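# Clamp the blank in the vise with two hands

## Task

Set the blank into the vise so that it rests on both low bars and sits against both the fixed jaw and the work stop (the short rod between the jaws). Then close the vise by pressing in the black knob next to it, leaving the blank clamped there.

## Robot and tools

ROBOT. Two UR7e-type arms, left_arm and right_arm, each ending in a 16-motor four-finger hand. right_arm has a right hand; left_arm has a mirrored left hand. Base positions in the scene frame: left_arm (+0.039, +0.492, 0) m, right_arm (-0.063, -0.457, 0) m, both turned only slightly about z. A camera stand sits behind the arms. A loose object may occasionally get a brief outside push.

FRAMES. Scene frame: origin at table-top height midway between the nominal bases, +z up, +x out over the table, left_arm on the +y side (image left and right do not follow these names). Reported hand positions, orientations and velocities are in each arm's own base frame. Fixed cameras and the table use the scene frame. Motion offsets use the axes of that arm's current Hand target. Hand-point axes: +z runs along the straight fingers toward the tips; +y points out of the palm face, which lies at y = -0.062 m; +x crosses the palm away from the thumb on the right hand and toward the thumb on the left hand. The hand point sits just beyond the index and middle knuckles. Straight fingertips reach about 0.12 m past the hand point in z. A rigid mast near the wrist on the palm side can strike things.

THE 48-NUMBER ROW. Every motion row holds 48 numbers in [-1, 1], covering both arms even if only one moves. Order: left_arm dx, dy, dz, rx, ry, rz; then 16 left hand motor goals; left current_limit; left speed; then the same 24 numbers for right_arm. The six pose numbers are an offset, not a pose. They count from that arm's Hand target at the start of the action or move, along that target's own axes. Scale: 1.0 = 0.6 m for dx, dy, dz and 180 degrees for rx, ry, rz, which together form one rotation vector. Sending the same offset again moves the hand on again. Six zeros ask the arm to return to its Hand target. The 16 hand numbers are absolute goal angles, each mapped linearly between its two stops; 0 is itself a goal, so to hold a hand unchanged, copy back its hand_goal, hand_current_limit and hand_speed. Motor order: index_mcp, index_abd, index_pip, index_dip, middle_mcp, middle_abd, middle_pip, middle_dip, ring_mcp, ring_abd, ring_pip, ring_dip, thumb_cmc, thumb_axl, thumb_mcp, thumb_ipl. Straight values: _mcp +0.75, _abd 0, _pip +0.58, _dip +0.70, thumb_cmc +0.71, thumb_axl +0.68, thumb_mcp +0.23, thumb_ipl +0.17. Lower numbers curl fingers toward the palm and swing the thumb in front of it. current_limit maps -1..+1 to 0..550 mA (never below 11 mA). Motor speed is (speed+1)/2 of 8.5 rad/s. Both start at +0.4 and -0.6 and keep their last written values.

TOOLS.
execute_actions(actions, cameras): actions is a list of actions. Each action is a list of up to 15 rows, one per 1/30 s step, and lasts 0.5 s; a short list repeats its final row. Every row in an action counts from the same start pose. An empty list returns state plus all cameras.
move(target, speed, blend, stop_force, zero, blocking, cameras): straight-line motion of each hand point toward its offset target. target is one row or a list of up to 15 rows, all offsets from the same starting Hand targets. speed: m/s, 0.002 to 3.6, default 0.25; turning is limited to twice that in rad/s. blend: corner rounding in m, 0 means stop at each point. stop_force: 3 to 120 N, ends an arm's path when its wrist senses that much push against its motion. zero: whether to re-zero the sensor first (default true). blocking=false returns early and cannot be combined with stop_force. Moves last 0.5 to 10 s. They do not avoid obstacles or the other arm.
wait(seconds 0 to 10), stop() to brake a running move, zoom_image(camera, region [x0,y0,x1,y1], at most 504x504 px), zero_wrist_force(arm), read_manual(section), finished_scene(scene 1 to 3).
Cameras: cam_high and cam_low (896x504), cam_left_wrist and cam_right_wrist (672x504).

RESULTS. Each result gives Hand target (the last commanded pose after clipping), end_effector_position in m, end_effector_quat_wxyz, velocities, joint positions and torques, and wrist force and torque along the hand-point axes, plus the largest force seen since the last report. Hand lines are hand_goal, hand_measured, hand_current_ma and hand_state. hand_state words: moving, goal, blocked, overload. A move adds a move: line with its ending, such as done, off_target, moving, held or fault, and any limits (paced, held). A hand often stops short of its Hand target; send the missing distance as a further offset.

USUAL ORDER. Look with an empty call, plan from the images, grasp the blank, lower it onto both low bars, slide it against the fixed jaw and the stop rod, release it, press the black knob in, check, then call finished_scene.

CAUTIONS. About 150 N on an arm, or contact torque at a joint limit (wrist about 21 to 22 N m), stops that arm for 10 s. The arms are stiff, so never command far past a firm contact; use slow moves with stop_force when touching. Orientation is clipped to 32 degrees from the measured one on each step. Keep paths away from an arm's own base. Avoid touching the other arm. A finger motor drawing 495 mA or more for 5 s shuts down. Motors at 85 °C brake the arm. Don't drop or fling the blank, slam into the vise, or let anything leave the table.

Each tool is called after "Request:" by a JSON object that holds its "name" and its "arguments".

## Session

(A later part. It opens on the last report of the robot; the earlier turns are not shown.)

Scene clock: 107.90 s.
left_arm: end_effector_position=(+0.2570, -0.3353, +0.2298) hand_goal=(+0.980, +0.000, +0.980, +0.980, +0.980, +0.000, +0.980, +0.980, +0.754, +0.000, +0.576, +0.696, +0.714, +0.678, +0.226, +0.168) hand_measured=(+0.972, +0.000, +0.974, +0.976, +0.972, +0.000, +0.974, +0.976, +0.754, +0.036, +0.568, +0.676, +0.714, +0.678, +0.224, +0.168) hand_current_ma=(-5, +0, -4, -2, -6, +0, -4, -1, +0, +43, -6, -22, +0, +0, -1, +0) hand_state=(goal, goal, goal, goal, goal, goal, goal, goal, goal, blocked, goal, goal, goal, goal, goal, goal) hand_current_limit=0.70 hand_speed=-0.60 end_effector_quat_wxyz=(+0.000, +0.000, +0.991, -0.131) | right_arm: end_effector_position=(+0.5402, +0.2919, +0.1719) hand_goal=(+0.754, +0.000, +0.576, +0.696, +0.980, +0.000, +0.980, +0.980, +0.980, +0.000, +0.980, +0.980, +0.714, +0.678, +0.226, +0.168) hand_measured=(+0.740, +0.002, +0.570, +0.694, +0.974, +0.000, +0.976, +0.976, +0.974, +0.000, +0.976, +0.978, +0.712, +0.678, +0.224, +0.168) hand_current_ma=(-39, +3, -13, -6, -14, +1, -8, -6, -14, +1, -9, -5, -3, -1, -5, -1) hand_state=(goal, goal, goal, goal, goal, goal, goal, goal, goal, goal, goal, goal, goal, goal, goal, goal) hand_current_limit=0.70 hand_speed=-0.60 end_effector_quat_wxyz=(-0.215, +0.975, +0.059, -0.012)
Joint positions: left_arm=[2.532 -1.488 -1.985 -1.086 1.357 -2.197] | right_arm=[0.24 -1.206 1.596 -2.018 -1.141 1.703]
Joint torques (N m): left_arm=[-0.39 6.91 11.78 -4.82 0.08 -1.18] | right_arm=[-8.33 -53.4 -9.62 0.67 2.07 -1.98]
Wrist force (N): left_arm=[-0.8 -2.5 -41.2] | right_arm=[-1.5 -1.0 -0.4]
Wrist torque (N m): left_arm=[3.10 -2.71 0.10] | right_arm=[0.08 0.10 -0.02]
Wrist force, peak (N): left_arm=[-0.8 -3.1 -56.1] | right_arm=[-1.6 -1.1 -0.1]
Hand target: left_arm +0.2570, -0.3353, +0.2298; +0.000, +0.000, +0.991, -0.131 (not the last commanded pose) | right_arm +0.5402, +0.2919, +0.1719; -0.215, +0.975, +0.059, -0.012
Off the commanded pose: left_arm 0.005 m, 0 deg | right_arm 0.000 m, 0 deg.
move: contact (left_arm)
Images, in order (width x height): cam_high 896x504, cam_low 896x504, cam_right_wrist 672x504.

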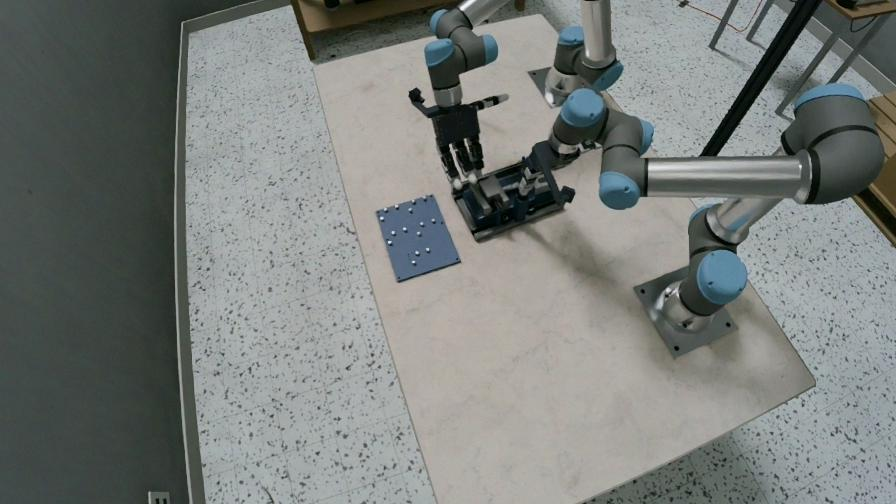

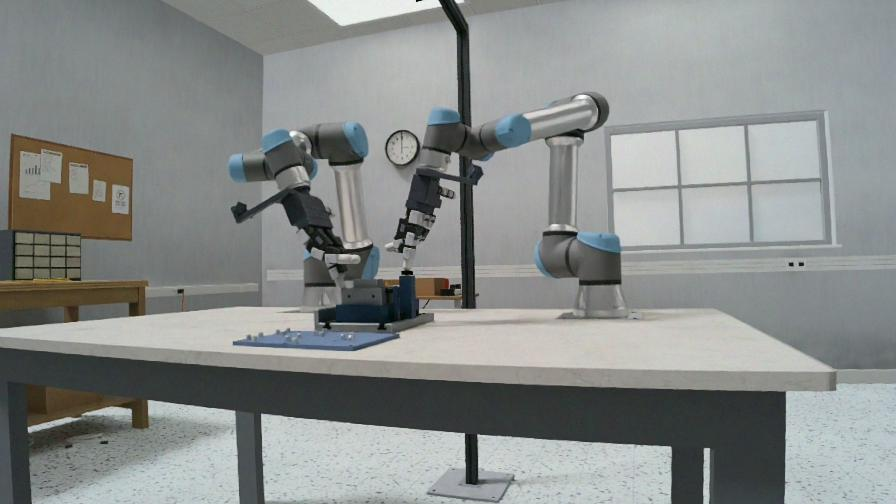

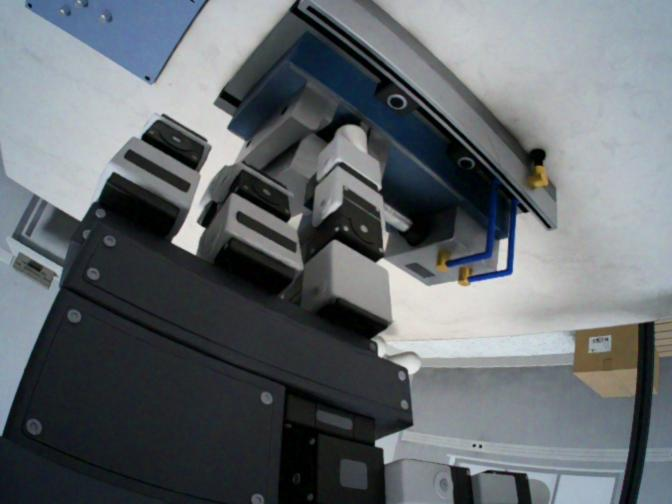

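Request:
{"name": "move", "arguments": {"target": [0,-0.013,-0.0483,0,0,0,0.98,0,0.98,0.98,0.98,0,0.98,0.98,0.754,0,0.576,0.696,0.714,0.678,0.226,0.168,0.7,-0.6,0,-0.007,-0.0907,0,0,0,0.754,0,0.576,0.696,0.98,0,0.98,0.98,0.98,0,0.98,0.98,0.714,0.678,0.226,0.168,0.7,-0.6], "speed": 0.15, "cameras": ["cam_low","cam_left_wrist","cam_right_wrist"]}}

Request:
{"name": "zoom_image", "arguments": {"camera": "cam_left_wrist", "region": [400, 0, 600, 130]}}

Request:
{"name": "zoom_image", "arguments": {"camera": "cam_low", "region": [340, 260, 420, 340]}}

Request:
{"name": "zoom_image", "arguments": {"camera": "cam_right_wrist", "region": [250, 0, 400, 150]}}

Scene clock: 130.00 s.
left_arm: end_effector_position=(+0.2570, -0.3353, +0.2598) hand_goal=(+0.980, +0.000, +0.980, +0.980, +0.980, +0.000, +0.980, +0.980, +0.754, +0.000, +0.576, +0.696, +0.714, +0.678, +0.226, +0.168) hand_measured=(+0.972, +0.000, +0.974, +0.976, +0.972, +0.000, +0.974, +0.976, +0.752, +0.000, +0.574, +0.694, +0.714, +0.678, +0.224, +0.168) hand_current_ma=(-6, +0, -4, -2, -7, +0, -4, -1, +0, +0, -1, -1, +0, +0, -1, +0) hand_state=(goal, goal, goal, goal, goal, goal, goal, goal, goal, goal, goal, goal, goal, goal, goal, goal) hand_current_limit=0.70 hand_speed=-0.60 end_effector_quat_wxyz=(+0.000, +0.000, +0.991, -0.131) | right_arm: end_effector_position=(+0.5424, +0.2730, +0.2230) hand_goal=(+0.754, +0.000, +0.576, +0.696, +0.980, +0.000, +0.980, +0.980, +0.980, +0.000, +0.980, +0.980, +0.714, +0.678, +0.226, +0.168) hand_measured=(+0.740, +0.002, +0.570, +0.694, +0.974, +0.000, +0.976, +0.976, +0.974, +0.000, +0.976, +0.978, +0.712, +0.678, +0.224, +0.168) hand_current_ma=(-38, +3, -13, -6, -14, +1, -8, -6, -14, +1, -9, -5, -3, -1, -6, -1) hand_state=(goal, goal, goal, goal, goal, goal, goal, goal, goal, goal, goal, goal, goal, goal, goal, goal) hand_current_limit=0.70 hand_speed=-0.60 end_effector_quat_wxyz=(-0.215, +0.975, +0.059, -0.012)
Joint positions: left_arm=[2.532 -1.466 -1.925 -1.168 1.357 -2.198] | right_arm=[0.209 -1.26 1.529 -1.883 -1.139 1.669]
Joint torques (N m): left_arm=[-11.79 28.05 30.65 0.99 0.72 1.84] | right_arm=[-9.13 -51.39 -36.04 0.47 1.98 -1.51]
Wrist force (N): left_arm=[-0.2 -0.1 0.6] | right_arm=[-1.6 -0.1 -0.4]
Wrist torque (N m): left_arm=[-0.07 0.04 0.02] | right_arm=[0.18 0.10 0.04]
Wrist force, peak (N): left_arm=[-0.8 -2.3 -41.2] | right_arm=[-1.6 -1.4 -0.5]
Hand target: left_arm +0.2570, -0.3353, +0.2598; +0.000, +0.000, +0.991, -0.131 | right_arm +0.5424, +0.2730, +0.2230; -0.215, +0.975, +0.059, -0.012
Off the commanded pose: left_arm 0.000 m, 0 deg | right_arm 0.000 m, 0 deg.
move: done
Images, in order (width x height): cam_low 896x504, cam_left_wrist 672x504, cam_right_wrist 672x504.

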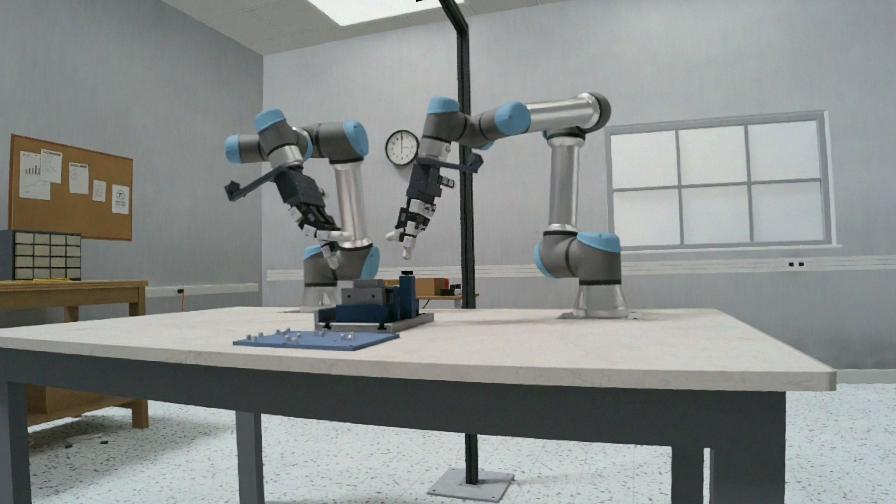

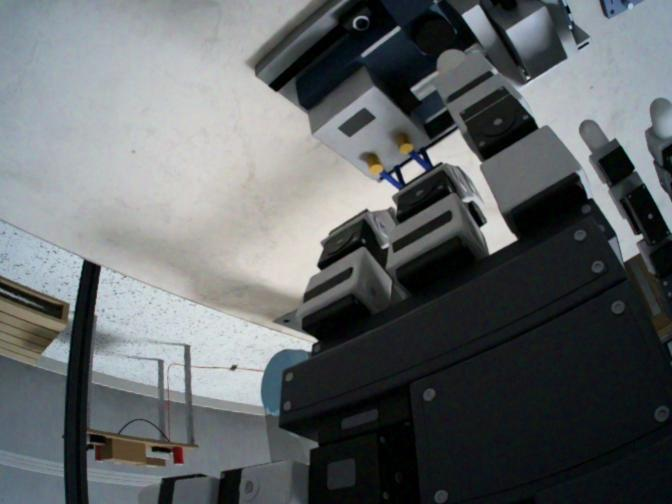

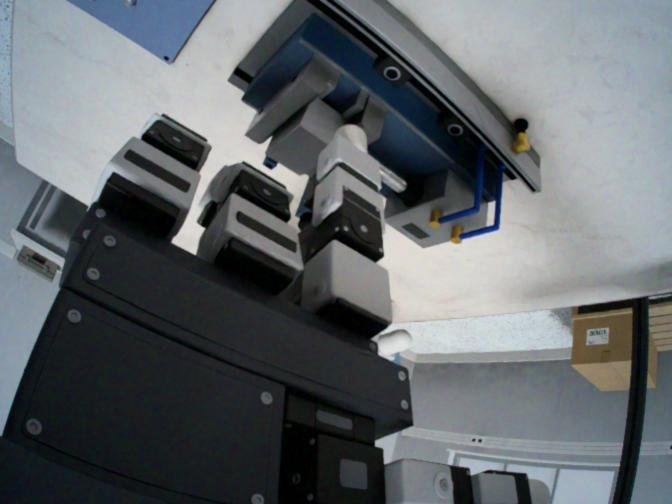

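Scaled by 2.520 from the camera's 672x504 image, which has a finer 960x720 frame.

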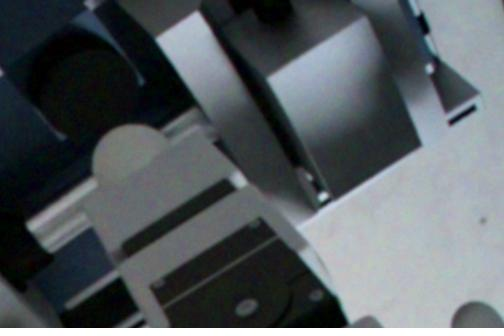

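Scaled by 6.300.

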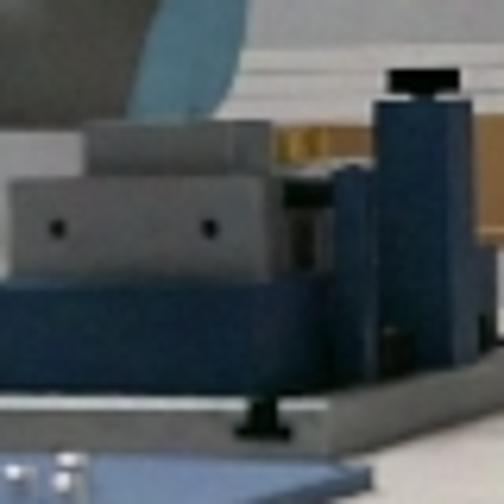

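Scaled by 3.360 from the camera's 672x504 image, which has a finer 960x720 frame.

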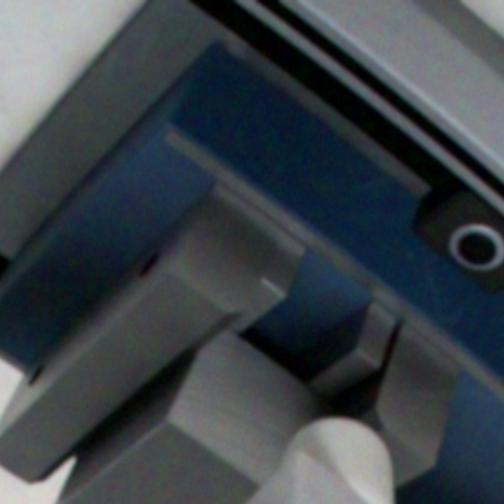

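Request:
{"name": "finished_scene", "arguments": {"scene": 2}}

The scene is finished: the task was done.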